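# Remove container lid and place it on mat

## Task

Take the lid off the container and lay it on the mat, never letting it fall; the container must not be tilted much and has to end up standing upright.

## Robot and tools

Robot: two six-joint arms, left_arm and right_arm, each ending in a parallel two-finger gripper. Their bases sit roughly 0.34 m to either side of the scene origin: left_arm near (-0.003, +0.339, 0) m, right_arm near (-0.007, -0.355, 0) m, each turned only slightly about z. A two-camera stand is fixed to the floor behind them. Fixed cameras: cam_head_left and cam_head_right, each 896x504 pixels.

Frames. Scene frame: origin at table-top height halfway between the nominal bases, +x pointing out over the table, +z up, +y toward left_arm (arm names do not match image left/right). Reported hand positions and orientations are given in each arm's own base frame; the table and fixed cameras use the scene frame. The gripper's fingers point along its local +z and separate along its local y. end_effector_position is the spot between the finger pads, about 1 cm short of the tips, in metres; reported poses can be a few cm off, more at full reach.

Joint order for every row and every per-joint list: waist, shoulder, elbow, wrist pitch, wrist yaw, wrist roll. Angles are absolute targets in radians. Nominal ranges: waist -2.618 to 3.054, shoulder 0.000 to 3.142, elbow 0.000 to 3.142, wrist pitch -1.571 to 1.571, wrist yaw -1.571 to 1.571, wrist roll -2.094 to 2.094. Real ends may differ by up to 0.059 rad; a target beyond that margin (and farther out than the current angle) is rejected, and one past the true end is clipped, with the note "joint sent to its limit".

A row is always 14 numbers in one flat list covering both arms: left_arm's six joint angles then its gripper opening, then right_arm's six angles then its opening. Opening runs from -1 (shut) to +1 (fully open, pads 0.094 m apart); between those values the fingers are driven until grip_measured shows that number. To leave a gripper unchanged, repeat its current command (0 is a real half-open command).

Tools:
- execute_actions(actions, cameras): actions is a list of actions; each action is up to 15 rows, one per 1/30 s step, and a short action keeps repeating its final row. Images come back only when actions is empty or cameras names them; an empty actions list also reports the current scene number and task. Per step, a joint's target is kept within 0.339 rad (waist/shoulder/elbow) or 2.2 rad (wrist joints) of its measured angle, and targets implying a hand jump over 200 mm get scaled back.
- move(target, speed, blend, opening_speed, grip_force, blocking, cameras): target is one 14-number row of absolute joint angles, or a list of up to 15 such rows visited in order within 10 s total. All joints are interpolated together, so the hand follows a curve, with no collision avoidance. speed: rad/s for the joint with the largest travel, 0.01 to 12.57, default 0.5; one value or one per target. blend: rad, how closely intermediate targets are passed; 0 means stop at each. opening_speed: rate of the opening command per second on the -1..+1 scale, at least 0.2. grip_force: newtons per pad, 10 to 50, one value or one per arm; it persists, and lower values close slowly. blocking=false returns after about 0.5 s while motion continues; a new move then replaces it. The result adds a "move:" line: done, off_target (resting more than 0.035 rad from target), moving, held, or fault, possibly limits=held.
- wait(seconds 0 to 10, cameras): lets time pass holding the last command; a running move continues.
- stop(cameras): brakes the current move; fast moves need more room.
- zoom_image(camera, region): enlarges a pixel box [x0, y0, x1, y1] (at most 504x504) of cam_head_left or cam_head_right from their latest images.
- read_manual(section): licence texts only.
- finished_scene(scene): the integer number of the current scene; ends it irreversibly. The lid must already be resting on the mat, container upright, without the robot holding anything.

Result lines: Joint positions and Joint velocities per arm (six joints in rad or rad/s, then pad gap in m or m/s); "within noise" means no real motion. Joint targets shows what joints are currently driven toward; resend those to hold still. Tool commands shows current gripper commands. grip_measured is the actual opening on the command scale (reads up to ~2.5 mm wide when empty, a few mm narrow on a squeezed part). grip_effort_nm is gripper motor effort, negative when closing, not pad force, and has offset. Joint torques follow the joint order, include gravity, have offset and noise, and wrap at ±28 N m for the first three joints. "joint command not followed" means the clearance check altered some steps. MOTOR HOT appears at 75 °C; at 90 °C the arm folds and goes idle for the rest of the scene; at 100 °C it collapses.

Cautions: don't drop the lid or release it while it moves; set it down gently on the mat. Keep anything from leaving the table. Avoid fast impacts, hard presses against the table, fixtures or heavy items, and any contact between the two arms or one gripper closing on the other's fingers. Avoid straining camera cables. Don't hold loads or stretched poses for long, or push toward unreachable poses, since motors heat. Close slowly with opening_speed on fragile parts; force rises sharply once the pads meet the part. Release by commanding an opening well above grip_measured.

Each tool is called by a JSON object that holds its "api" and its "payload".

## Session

{"api": "execute_actions", "payload": {"actions": []}}

{"api": "zoom_image", "payload": {"camera": "cam_head_left", "region": [300, 150, 520, 330]}}

{"api": "zoom_image", "payload": {"camera": "cam_head_right", "region": [300, 150, 520, 330]}}

Scene clock: 0.00 s.
left_arm: end_effector_position=(+0.3920, +0.0140, +0.1101) grip_measured=+1.000 grip_effort_nm=n/a end_effector_quat_wxyz=(+0.612, -0.066, +0.785, +0.072) | right_arm: end_effector_position=(+0.4055, +0.0246, +0.1103) grip_measured=+1.000 grip_effort_nm=n/a end_effector_quat_wxyz=(+0.581, -0.045, +0.811, +0.051)
Joint positions: left_arm=[-0.099 1.555 0.32 0.982 -0.29 -0.041 0.094] | right_arm=[-0.003 1.516 0.414 0.773 -0.138 -0.015 0.094]
Joint velocities: within noise
Joint torques (N m): no reading
Motor temperatures (°C): left_arm=[28 34 32 28 25 26 27] | right_arm=[25 31 34 27 27 28 27]
Heat: left arm: 34 °C; right arm: 34 °C.
Joint targets: left_arm=[-0.099 1.548 0.328 0.985 -0.292 -0.041] | right_arm=[-0.003 1.511 0.420 0.768 -0.138 -0.015]
Tool commands: left_gripper/opening=+1.0 right_gripper/opening=+1.0

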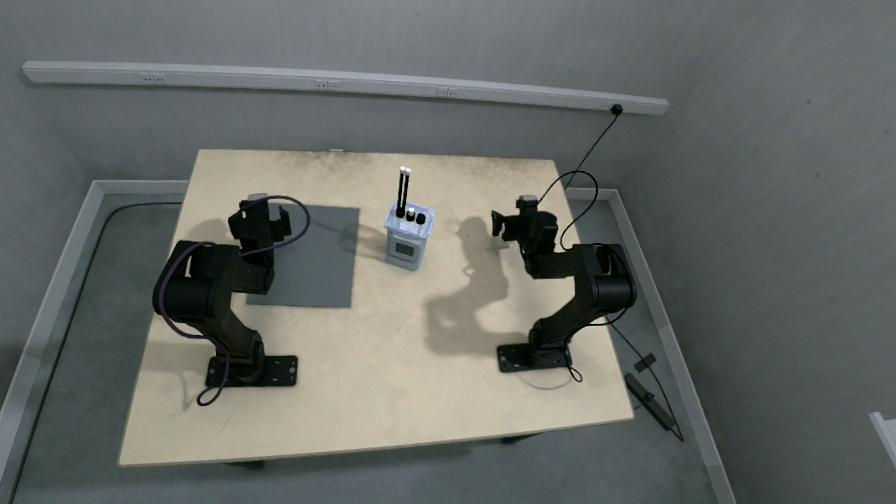

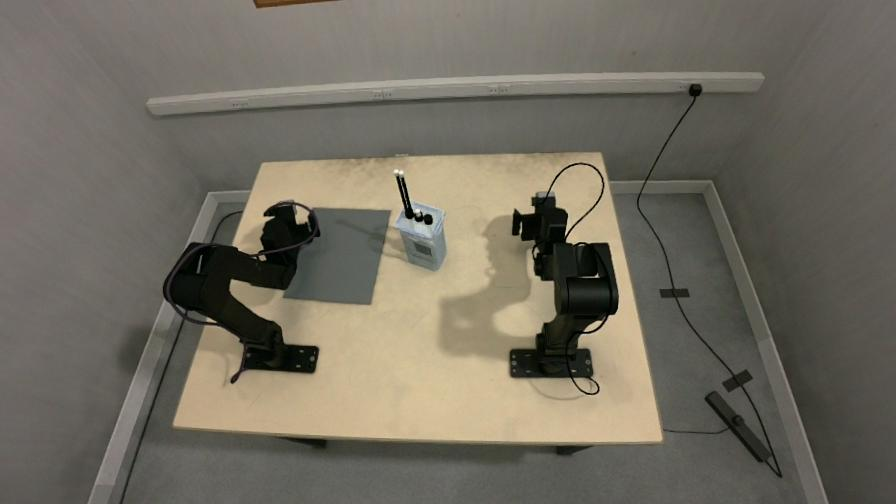

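Scaled by 2.291 from the camera's 896x504 image, which has a finer 1280x720 frame.

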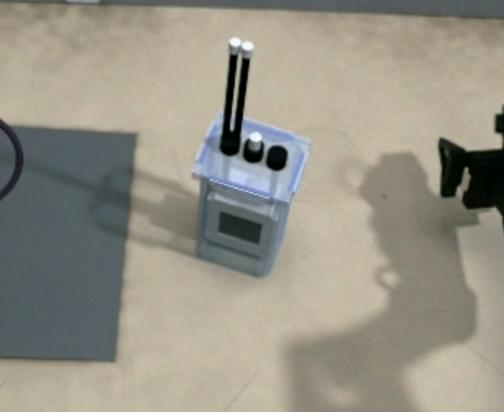

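Scaled by 2.291 from the camera's 896x504 image, which has a finer 1280x720 frame.

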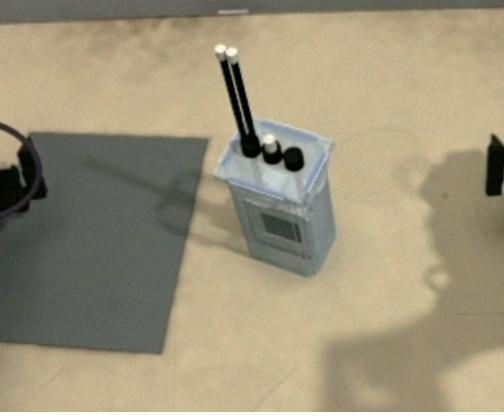

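{"api": "zoom_image", "payload": {"camera": "cam_head_left", "region": [375, 190, 445, 275]}}

{"api": "zoom_image", "payload": {"camera": "cam_head_right", "region": [385, 190, 455, 275]}}

Scaled by 5.929 from the camera's 896x504 image, which has a finer 1280x720 frame.

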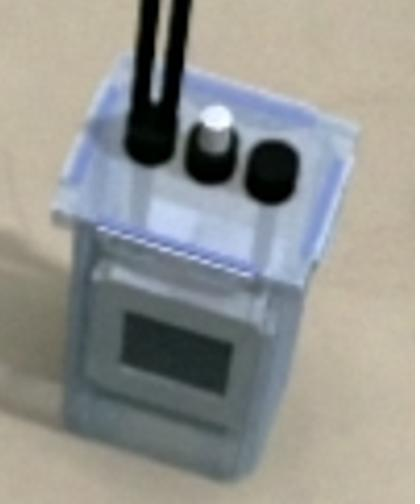

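Scaled by 5.929 from the camera's 896x504 image, which has a finer 1280x720 frame.

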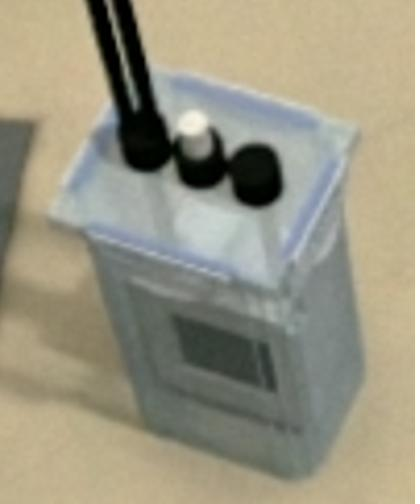

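{"api": "move", "payload": {"target": [-0.099, 1.548, 0.328, 0.985, -0.292, -0.041, 1.0, 0.17, 1.85, 0.36, 1.325, -1.10, -0.14, 1.0], "speed": 0.6, "cameras": ["all"]}}

{"api": "zoom_image", "payload": {"camera": "cam_head_left", "region": [370, 180, 490, 280]}}

{"api": "zoom_image", "payload": {"camera": "cam_head_right", "region": [380, 180, 500, 280]}}

Scene clock: 111.10 s.
left_arm: end_effector_position=(+0.3920, +0.0140, +0.1101) grip_measured=+1.000 grip_effort_nm=0.01 end_effector_quat_wxyz=(+0.612, -0.066, +0.785, +0.072) | right_arm: end_effector_position=(+0.2972, +0.2122, +0.1116) grip_measured=+1.000 grip_effort_nm=-0.03 end_effector_quat_wxyz=(+0.547, -0.427, +0.595, +0.404)
Joint positions: left_arm=[-0.099 1.555 0.32 0.982 -0.29 -0.041 0.094] | right_arm=[0.164 1.837 0.376 1.3 -1.09 -0.13 0.094]
Joint torques (N m): left_arm=[-0.05 -5.08 5.48 1.78 -0.05 0.01] | right_arm=[0.51 -5.3 2.37 2.38 -0.19 -0.14]
Motor temperatures (°C): left_arm=[28 35 34 35 25 26 27] | right_arm=[25 32 36 33 27 28 27]
Heat: left arm: 35 °C; right arm: 36 °C.
Joint targets: left_arm=[-0.099 1.548 0.328 0.985 -0.292 -0.041] | right_arm=[0.170 1.850 0.360 1.325 -1.100 -0.140]
move: done

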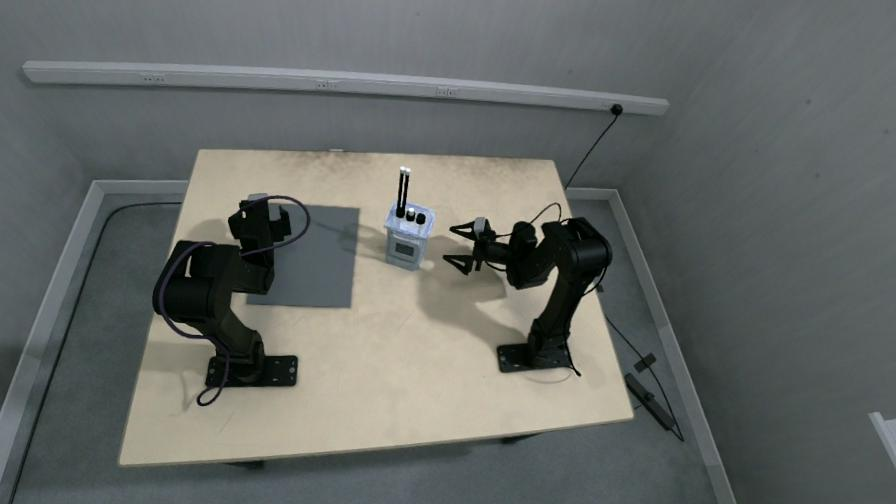

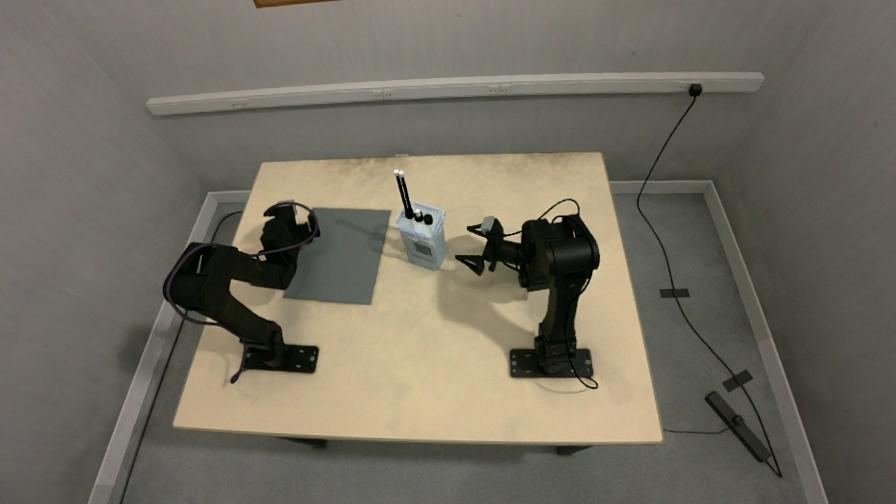

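Scaled by 4.200 from the camera's 896x504 image, which has a finer 1280x720 frame.

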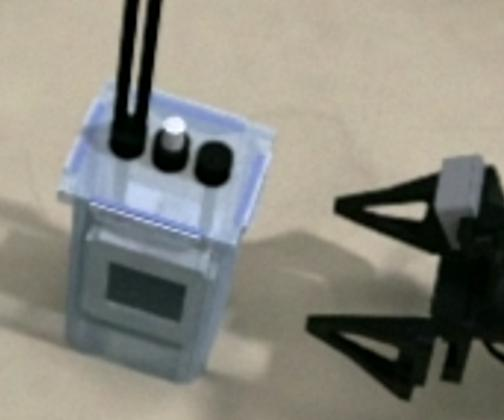

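Scaled by 4.200 from the camera's 896x504 image, which has a finer 1280x720 frame.

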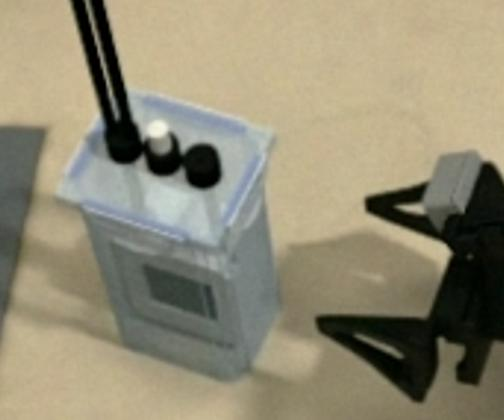

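{"api": "move", "payload": {"target": [-0.099, 1.548, 0.328, 0.985, -0.292, -0.041, 1.0, 0.311, 1.912, 0.448, 1.328, -0.96, -0.10, 1.0], "speed": 0.2}}

{"api": "move", "payload": {"target": [-0.099, 1.548, 0.328, 0.985, -0.292, -0.041, 1.0, 0.312, 1.914, 0.448, 1.328, -0.96, -0.10, 1.0], "speed": 0.2, "cameras": ["all"]}}

{"api": "zoom_image", "payload": {"camera": "cam_head_left", "region": [370, 180, 490, 280]}}

{"api": "zoom_image", "payload": {"camera": "cam_head_right", "region": [380, 180, 500, 280]}}

Scene clock: 125.80 s.
left_arm: end_effector_position=(+0.3920, +0.0140, +0.1101) grip_measured=+1.000 grip_effort_nm=0.01 end_effector_quat_wxyz=(+0.612, -0.066, +0.785, +0.072) | right_arm: end_effector_position=(+0.2977, +0.2504, +0.1020) grip_measured=+1.000 grip_effort_nm=-0.03 end_effector_quat_wxyz=(+0.533, -0.432, +0.601, +0.410)
Joint positions: left_arm=[-0.099 1.555 0.32 0.982 -0.29 -0.041 0.094] | right_arm=[0.305 1.897 0.427 1.303 -0.967 -0.106 0.094]
Joint torques (N m): left_arm=[-0.03 -5.08 5.44 1.79 -0.05 0.01] | right_arm=[0.49 -5.72 5.41 2.48 -0.07 0.07]
Heat: left arm: 35 °C; right arm: 35 °C.
Joint targets: left_arm=[-0.099 1.548 0.328 0.985 -0.292 -0.041] | right_arm=[0.311 1.912 0.448 1.328 -0.960 -0.100]
move: done

Scene clock: 126.50 s.
left_arm: end_effector_position=(+0.3920, +0.0140, +0.1101) grip_measured=+1.000 grip_effort_nm=0.01 end_effector_quat_wxyz=(+0.612, -0.066, +0.785, +0.072) | right_arm: end_effector_position=(+0.2978, +0.2504, +0.1020) grip_measured=+1.000 grip_effort_nm=-0.03 end_effector_quat_wxyz=(+0.533, -0.431, +0.601, +0.410)
Joint positions: left_arm=[-0.099 1.555 0.32 0.982 -0.29 -0.041 0.094] | right_arm=[0.305 1.897 0.427 1.303 -0.967 -0.106 0.094]
Joint torques (N m): left_arm=[-0.02 -5.08 5.45 1.79 -0.05 0.02] | right_arm=[0.57 -5.56 5.39 2.48 -0.05 0.05]
Heat: left arm: 35 °C; right arm: 35 °C.
Joint targets: left_arm=[-0.099 1.548 0.328 0.985 -0.292 -0.041] | right_arm=[0.312 1.914 0.448 1.328 -0.960 -0.100]
move: done

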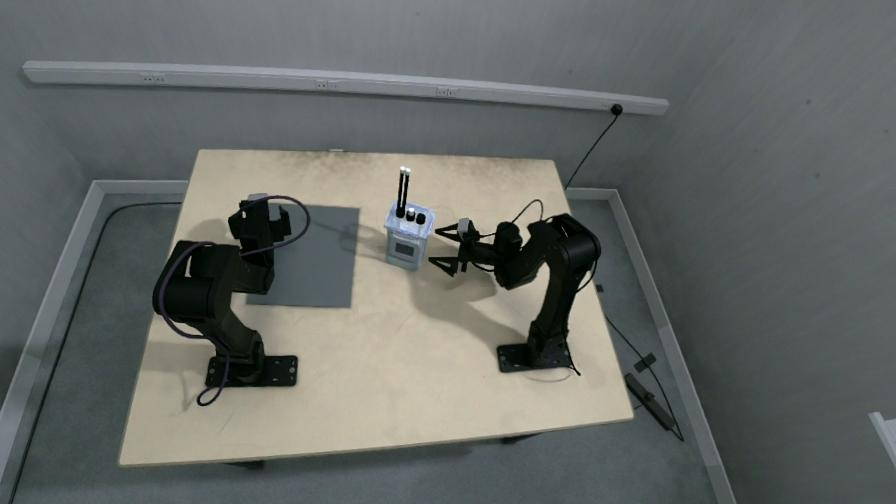

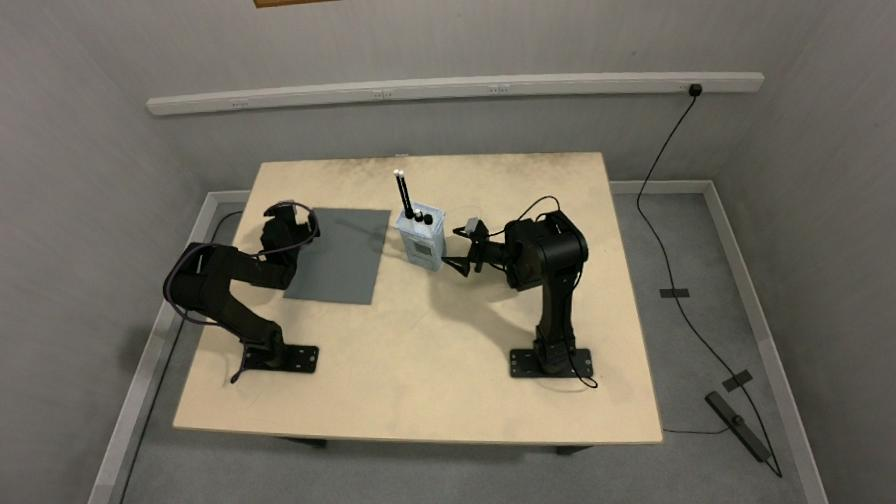

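Scaled by 4.200 from the camera's 896x504 image, which has a finer 1280x720 frame.

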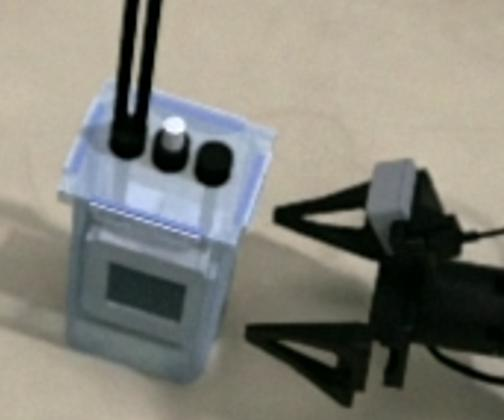

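Scaled by 4.200 from the camera's 896x504 image, which has a finer 1280x720 frame.

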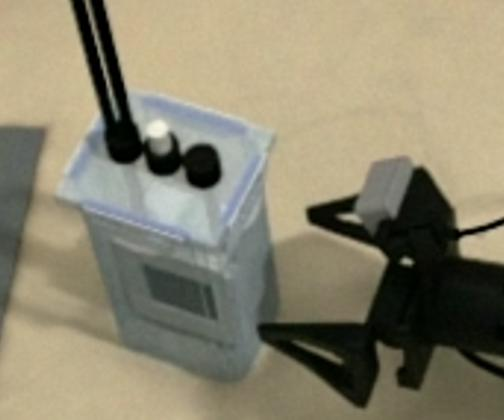

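{"api": "move", "payload": {"target": [-0.099, 1.548, 0.328, 0.985, -0.292, -0.041, 1.0, 0.429, 1.963, 0.548, 1.34, -0.846, -0.08, 1.0], "speed": 0.15, "cameras": ["all"]}}

{"api": "zoom_image", "payload": {"camera": "cam_head_left", "region": [370, 180, 490, 280]}}

{"api": "zoom_image", "payload": {"camera": "cam_head_right", "region": [380, 180, 500, 280]}}

Scene clock: 139.60 s.
left_arm: end_effector_position=(+0.3920, +0.0140, +0.1101) grip_measured=+1.000 grip_effort_nm=0.01 end_effector_quat_wxyz=(+0.612, -0.066, +0.785, +0.072) | right_arm: end_effector_position=(+0.3089, +0.2894, +0.1102) grip_measured=+1.000 grip_effort_nm=-0.03 end_effector_quat_wxyz=(+0.547, -0.438, +0.586, +0.406)
Joint positions: left_arm=[-0.099 1.555 0.32 0.982 -0.29 -0.041 0.094] | right_arm=[0.423 1.947 0.525 1.313 -0.854 -0.086 0.094]
Joint torques (N m): left_arm=[-0.02 -5.11 5.42 1.78 -0.05 0] | right_arm=[0.47 -6.41 5.85 2.58 -0.01 0.05]
Heat: left arm: 36 °C; right arm: 35 °C.
Joint targets: left_arm=[-0.099 1.548 0.328 0.985 -0.292 -0.041] | right_arm=[0.429 1.963 0.548 1.340 -0.846 -0.080]
move: done

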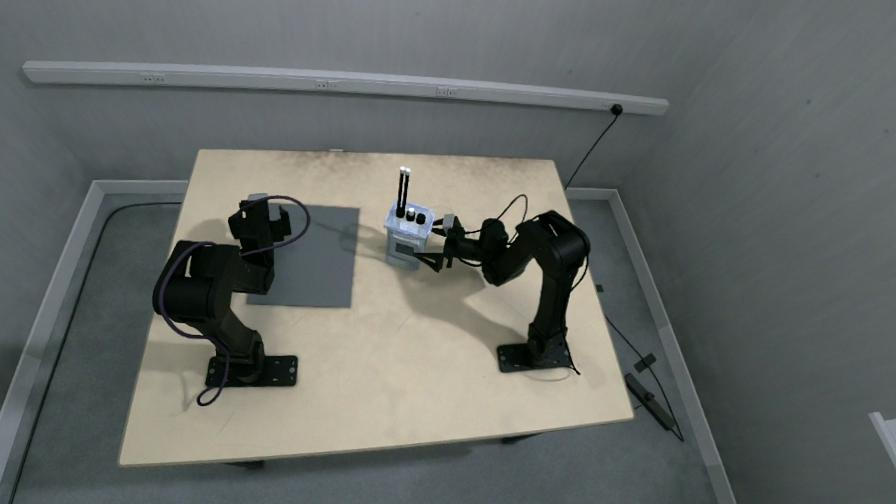

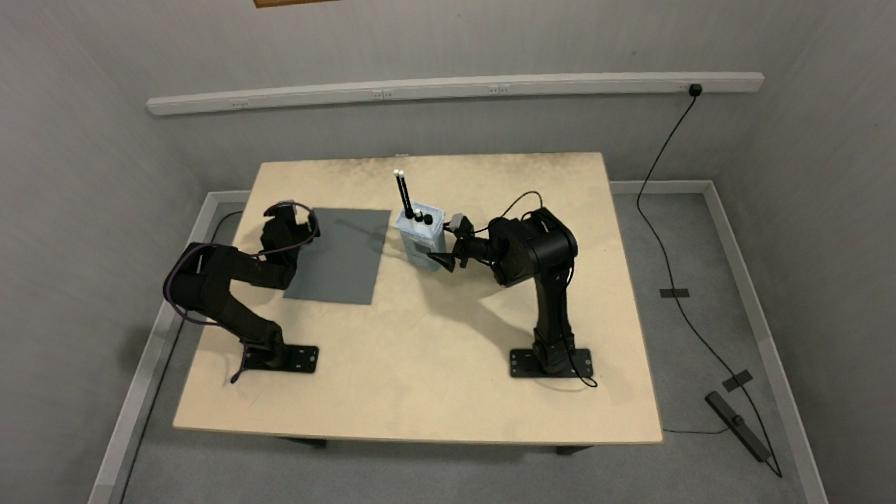

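Scaled by 4.200 from the camera's 896x504 image, which has a finer 1280x720 frame.

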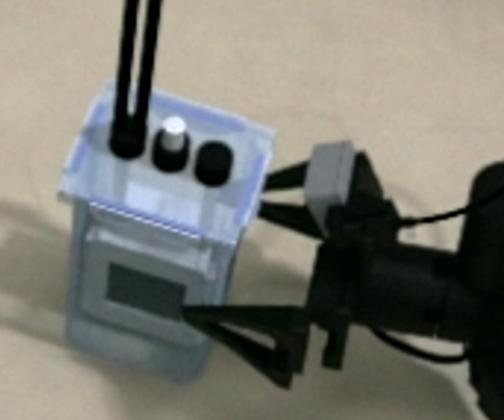

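Scaled by 4.200 from the camera's 896x504 image, which has a finer 1280x720 frame.

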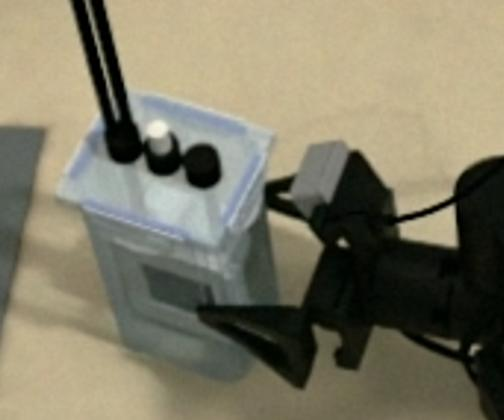

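{"api": "move", "payload": {"target": [[-0.099, 1.548, 0.328, 0.985, -0.292, -0.041, 1.0, 0.429, 1.963, 0.548, 1.34, -0.846, -0.08, 0.99],[-0.70, 1.46, 0.23, 1.26, -0.33, 0, 1.0, 0.429, 1.963, 0.548, 1.34, -0.846, -0.08, 0.2]], "speed": 0.4, "opening_speed": 0.4, "grip_force": [50, 40], "cameras": ["all"]}}

{"api": "zoom_image", "payload": {"camera": "cam_head_left", "region": [310, 180, 450, 300]}}

{"api": "zoom_image", "payload": {"camera": "cam_head_right", "region": [320, 180, 460, 300]}}

Scene clock: 202.03 s.
left_arm: end_effector_position=(+0.3256, -0.1955, +0.1676) grip_measured=+1.000 grip_effort_nm=0.02 end_effector_quat_wxyz=(+0.693, +0.129, +0.697, -0.131) | right_arm: end_effector_position=(+0.3082, +0.2896, +0.1103) grip_measured=+0.663 grip_effort_nm=-0.87 end_effector_quat_wxyz=(+0.547, -0.439, +0.585, +0.407)
Joint positions: left_arm=[-0.696 1.488 0.246 1.236 -0.327 -0.006 0.094] | right_arm=[0.423 1.947 0.525 1.313 -0.858 -0.086 0.078]
Joint torques (N m): left_arm=[-0.39 -6.16 3.49 1.99 -0.03 0.07] | right_arm=[0.46 -6.41 5.83 2.56 0.04 0.05]
Heat: left arm: 37 °C; right arm: 37 °C.
Joint targets: left_arm=[-0.700 1.460 0.230 1.260 -0.330 0.000] | right_arm=[0.429 1.963 0.548 1.340 -0.846 -0.080]
grip_force (N): 50, 40
move: done

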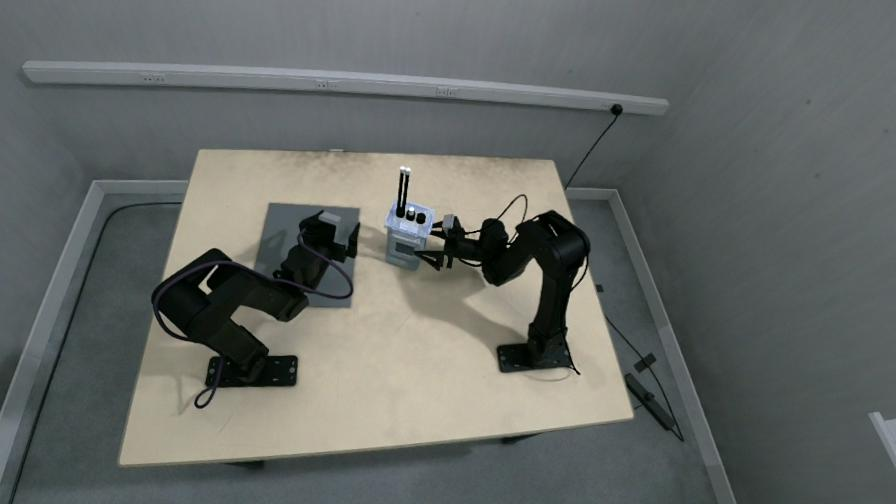

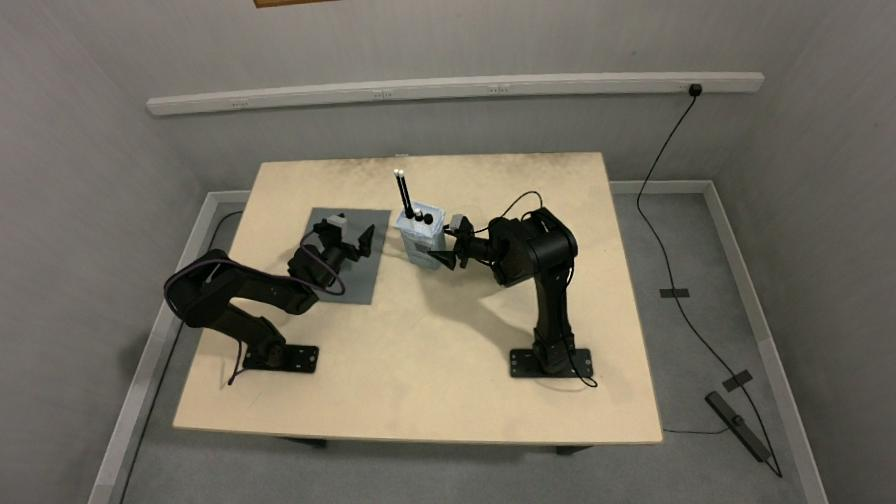

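Scaled by 3.600 from the camera's 896x504 image, which has a finer 1280x720 frame.

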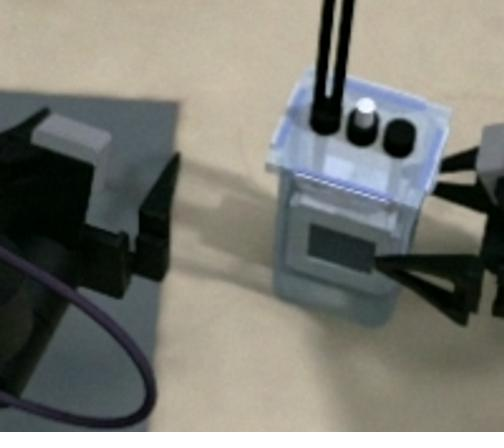

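Scaled by 3.600 from the camera's 896x504 image, which has a finer 1280x720 frame.

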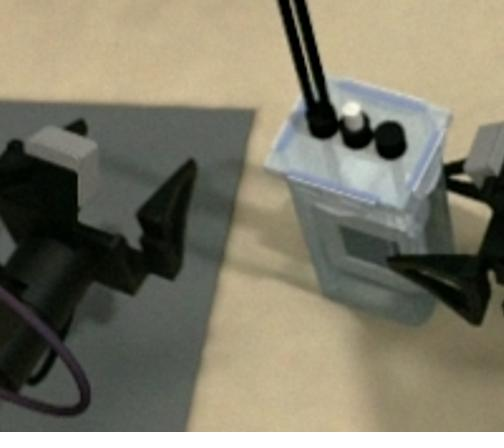

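{"api": "move", "payload": {"target": [-0.872, 1.46, 0.195, 1.29, -0.327, 0, 1.0, 0.429, 1.963, 0.548, 1.34, -0.846, -0.08, 0.2], "speed": 0.3, "cameras": ["all"]}}

{"api": "zoom_image", "payload": {"camera": "cam_head_left", "region": [340, 180, 450, 290]}}

{"api": "zoom_image", "payload": {"camera": "cam_head_right", "region": [340, 180, 450, 290]}}

Scene clock: 209.27 s.
left_arm: end_effector_position=(+0.2826, -0.2421, +0.1609) grip_measured=+1.000 grip_effort_nm=0.01 end_effector_quat_wxyz=(+0.677, +0.189, +0.686, -0.187) | right_arm: end_effector_position=(+0.3082, +0.2896, +0.1103) grip_measured=+0.663 grip_effort_nm=-0.88 end_effector_quat_wxyz=(+0.547, -0.439, +0.585, +0.407)
Joint positions: left_arm=[-0.868 1.488 0.21 1.264 -0.329 -0.005 0.094] | right_arm=[0.423 1.947 0.525 1.313 -0.858 -0.086 0.078]
Joint torques (N m): left_arm=[-0.46 -5.98 3.4 2 0.03 0.07] | right_arm=[0.47 -6.38 5.83 2.56 0.02 0.05]
Heat: left arm: 38 °C; right arm: 37 °C.
Joint targets: left_arm=[-0.872 1.460 0.195 1.290 -0.327 0.000] | right_arm=[0.429 1.963 0.548 1.340 -0.846 -0.080]
grip_force (N): 50, 40
move: done

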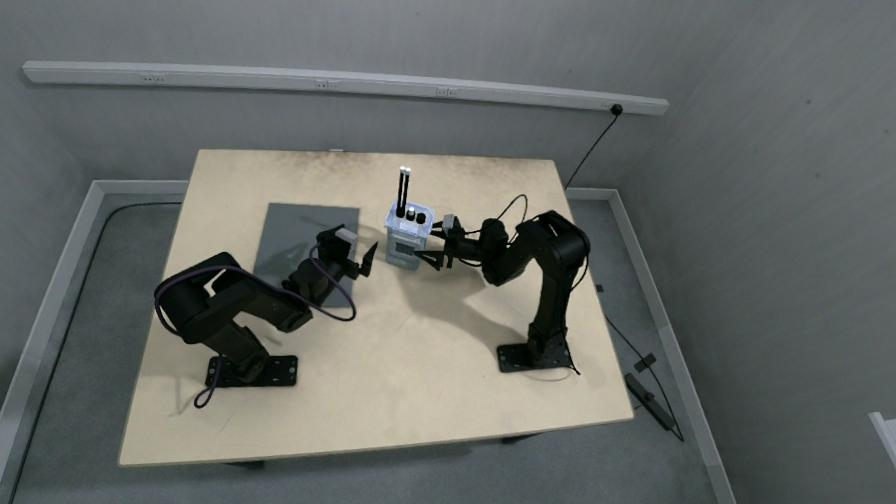

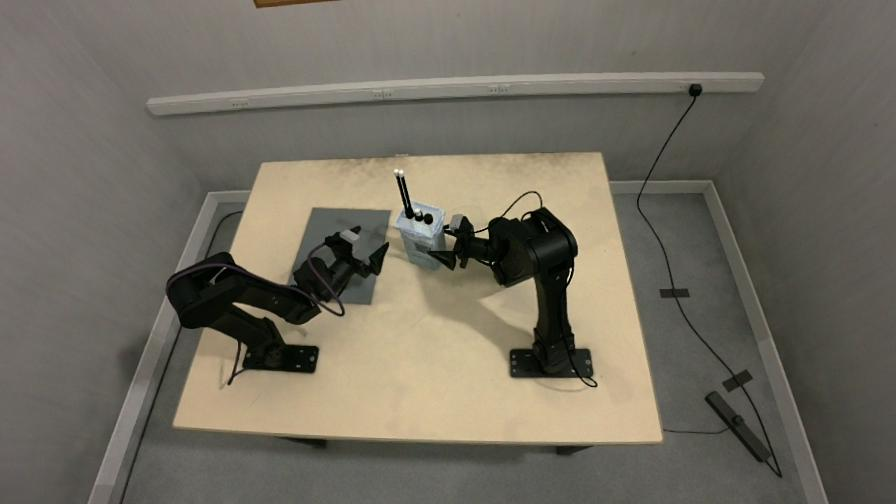

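Scaled by 4.582 from the camera's 896x504 image, which has a finer 1280x720 frame.

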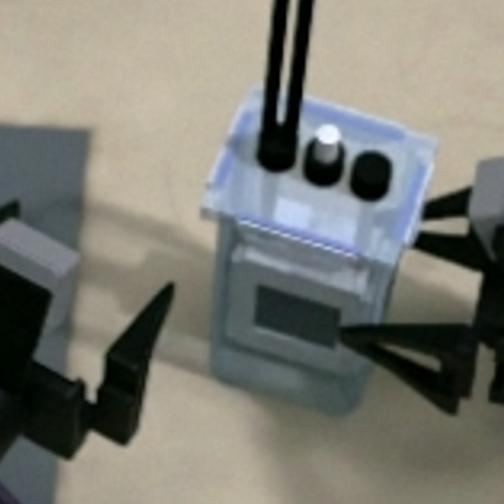

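Scaled by 4.582 from the camera's 896x504 image, which has a finer 1280x720 frame.

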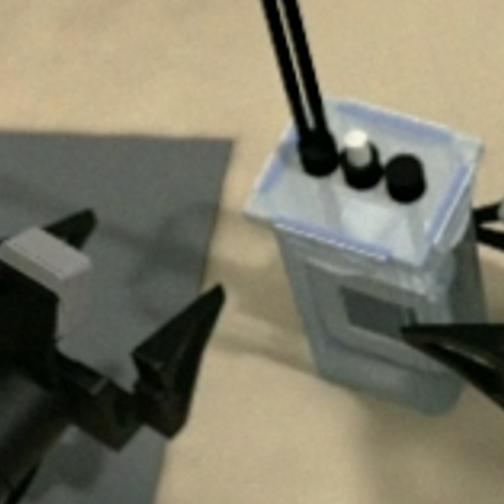

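{"api": "move", "payload": {"target": [-0.800, 1.66, 0.388, 1.296, -0.272, 0, 1.0, 0.429, 1.963, 0.548, 1.34, -0.846, -0.08, 0.2], "speed": 0.2, "cameras": ["all"]}}

{"api": "zoom_image", "payload": {"camera": "cam_head_left", "region": [340, 180, 450, 290]}}

{"api": "zoom_image", "payload": {"camera": "cam_head_right", "region": [340, 180, 450, 290]}}

Scene clock: 222.77 s.
left_arm: end_effector_position=(+0.3207, -0.2596, +0.1603) grip_measured=+1.000 grip_effort_nm=0.01 end_effector_quat_wxyz=(+0.678, +0.184, +0.688, -0.182) | right_arm: end_effector_position=(+0.3082, +0.2896, +0.1103) grip_measured=+0.663 grip_effort_nm=-0.88 end_effector_quat_wxyz=(+0.547, -0.439, +0.585, +0.407)
Joint positions: left_arm=[-0.805 1.643 0.359 1.269 -0.282 -0.005 0.094] | right_arm=[0.423 1.947 0.525 1.313 -0.858 -0.086 0.078]
Joint torques (N m): left_arm=[0.49 -3.81 7.13 2.03 0.12 0.07] | right_arm=[0.46 -6.38 5.83 2.56 0.04 0.05]
Heat: left arm: 38 °C; right arm: 37 °C.
Joint targets: left_arm=[-0.800 1.660 0.388 1.296 -0.272 0.000] | right_arm=[0.429 1.963 0.548 1.340 -0.846 -0.080]
grip_force (N): 50, 40
move: done

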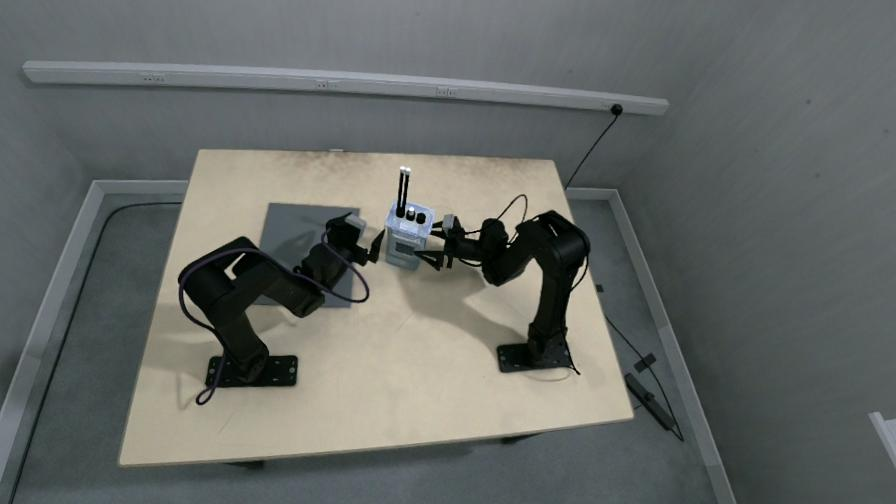

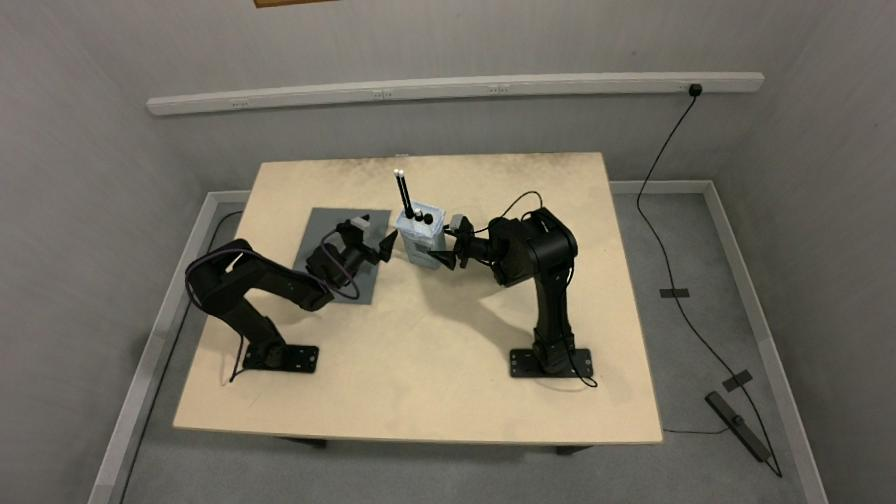

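Scaled by 4.582 from the camera's 896x504 image, which has a finer 1280x720 frame.

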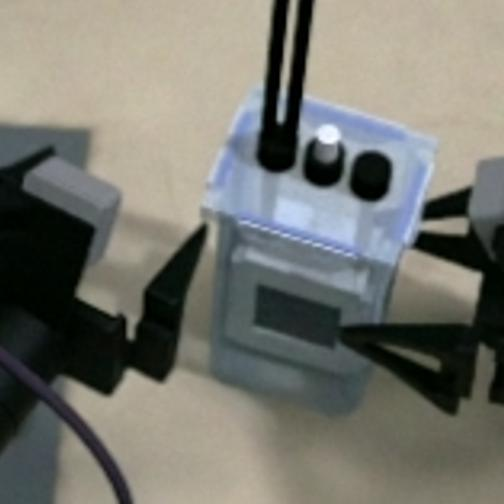

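Scaled by 4.582 from the camera's 896x504 image, which has a finer 1280x720 frame.

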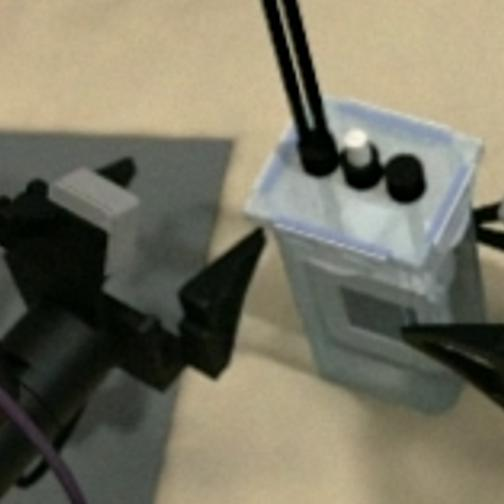

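{"api": "move", "payload": {"target": [-0.786, 1.715, 0.428, 1.324, -0.242, 0, 1.0, 0.429, 1.963, 0.548, 1.34, -0.846, -0.08, 0.2], "speed": 0.15, "cameras": ["all"]}}

{"api": "zoom_image", "payload": {"camera": "cam_head_left", "region": [360, 190, 430, 260]}}

{"api": "zoom_image", "payload": {"camera": "cam_head_right", "region": [370, 190, 440, 260]}}

Scene clock: 256.33 s.
left_arm: end_effector_position=(+0.3297, -0.2669, +0.1595) grip_measured=+1.000 grip_effort_nm=0.01 end_effector_quat_wxyz=(+0.680, +0.186, +0.684, -0.188) | right_arm: end_effector_position=(+0.3082, +0.2896, +0.1102) grip_measured=+0.663 grip_effort_nm=-0.87 end_effector_quat_wxyz=(+0.546, -0.439, +0.585, +0.407)
Joint positions: left_arm=[-0.791 1.697 0.398 1.294 -0.256 -0.005 0.094] | right_arm=[0.423 1.947 0.525 1.313 -0.858 -0.086 0.078]
Joint torques (N m): left_arm=[0.42 -4.16 7.17 2.05 0.15 0.06] | right_arm=[0.47 -6.38 5.83 2.56 0.04 0.05]
Heat: left arm: 37 °C; right arm: 37 °C.
Joint targets: left_arm=[-0.786 1.715 0.428 1.324 -0.242 0.000] | right_arm=[0.429 1.963 0.548 1.340 -0.846 -0.080]
grip_force (N): 50, 40
move: done

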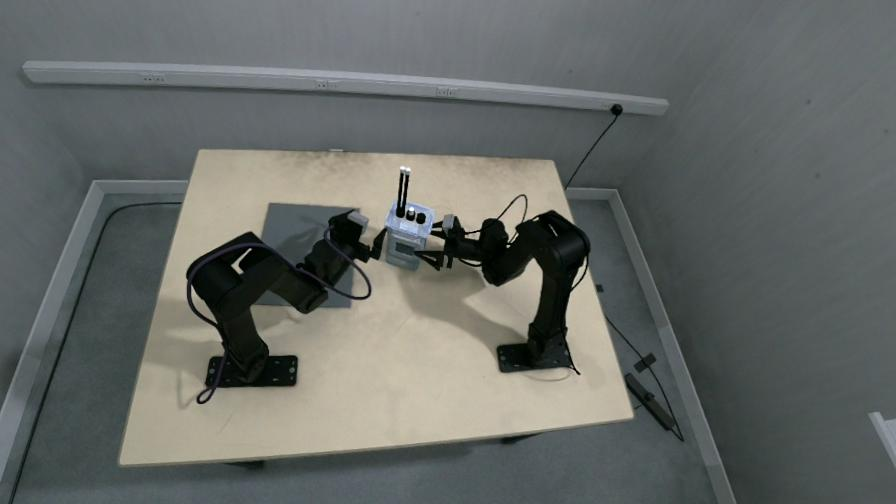

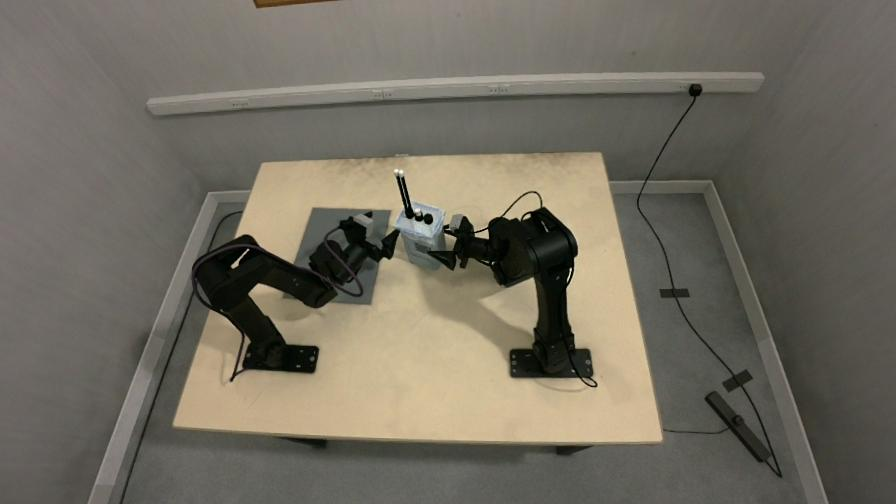

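Scaled by 7.200 from the camera's 896x504 image, which has a finer 1280x720 frame.

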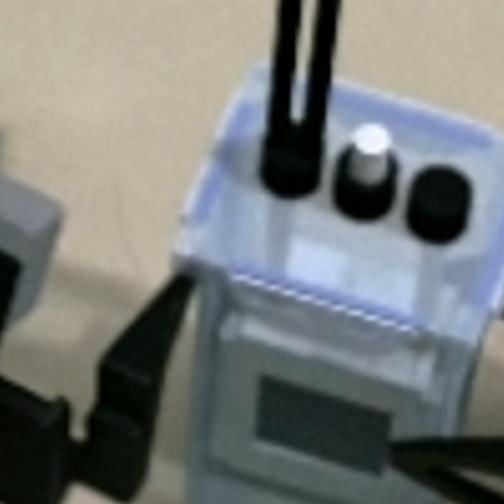

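Scaled by 7.200 from the camera's 896x504 image, which has a finer 1280x720 frame.

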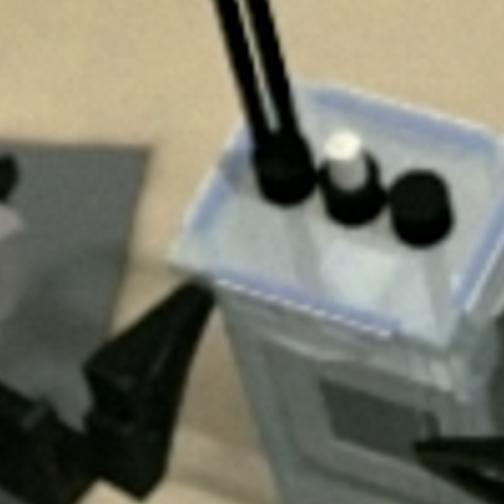

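{"api": "move", "payload": {"target": [-0.764, 1.808, 0.555, 1.294, -0.218, 0, 1.0, 0.429, 1.963, 0.548, 1.34, -0.846, -0.08, 0.2], "speed": 0.12, "cameras": ["all"]}}

{"api": "zoom_image", "payload": {"camera": "cam_head_left", "region": [360, 190, 430, 260]}}

{"api": "zoom_image", "payload": {"camera": "cam_head_right", "region": [370, 190, 440, 260]}}

Scene clock: 266.00 s.
left_arm: end_effector_position=(+0.3578, -0.2770, +0.1635) grip_measured=+1.000 grip_effort_nm=0.01 end_effector_quat_wxyz=(+0.689, +0.173, +0.680, -0.182) | right_arm: end_effector_position=(+0.3135, +0.2879, +0.1107) grip_measured=+0.662 grip_effort_nm=-0.88 end_effector_quat_wxyz=(+0.552, -0.428, +0.593, +0.400)
Joint positions: left_arm=[-0.761 1.786 0.511 1.291 -0.253 -0.005 0.094] | right_arm=[0.423 1.947 0.525 1.318 -0.827 -0.075 0.078]
Joint torques (N m): left_arm=[-0.35 -4.81 8.5 1.79 0.39 0.07] | right_arm=[0.49 -6.39 5.86 2.53 -0.24 -0.08]
Heat: left arm: 38 °C; right arm: 37 °C.
Joint targets: left_arm=[-0.764 1.808 0.555 1.294 -0.218 0.000] | right_arm=[0.429 1.963 0.548 1.340 -0.846 -0.080]
grip_force (N): 50, 40
move: off_target (left_arm); left_arm: the elbow is farthest, 0.044 rad from its target

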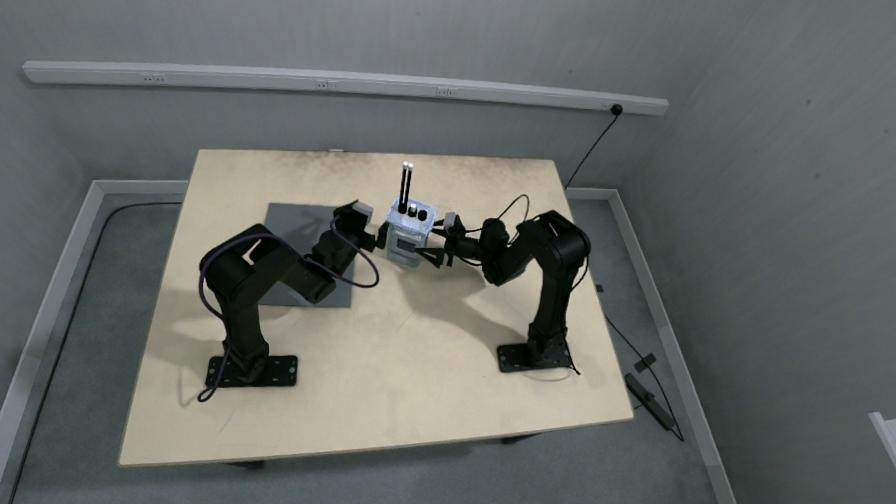

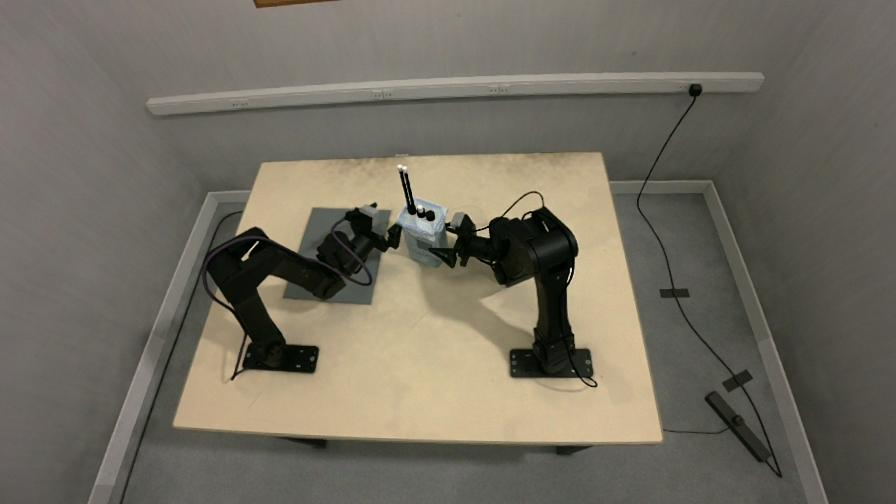

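Scaled by 7.200 from the camera's 896x504 image, which has a finer 1280x720 frame.

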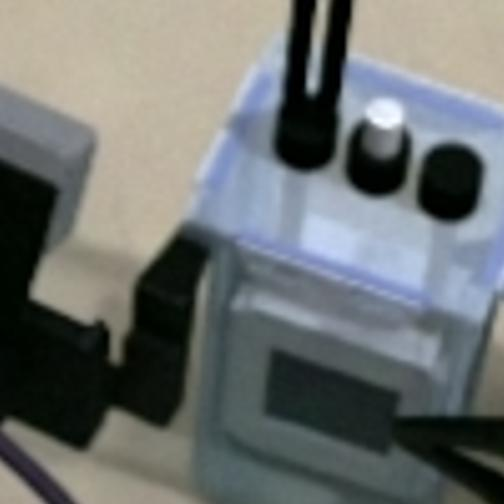

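Scaled by 7.200 from the camera's 896x504 image, which has a finer 1280x720 frame.

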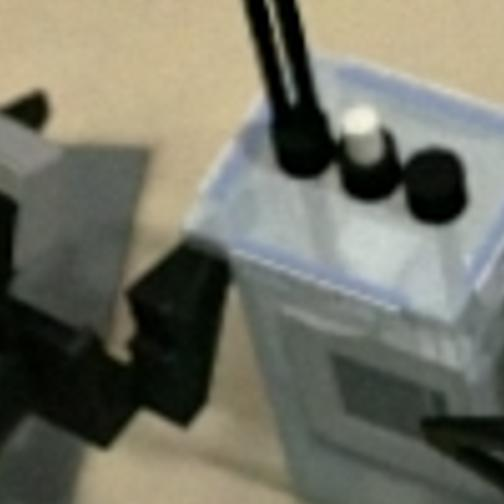

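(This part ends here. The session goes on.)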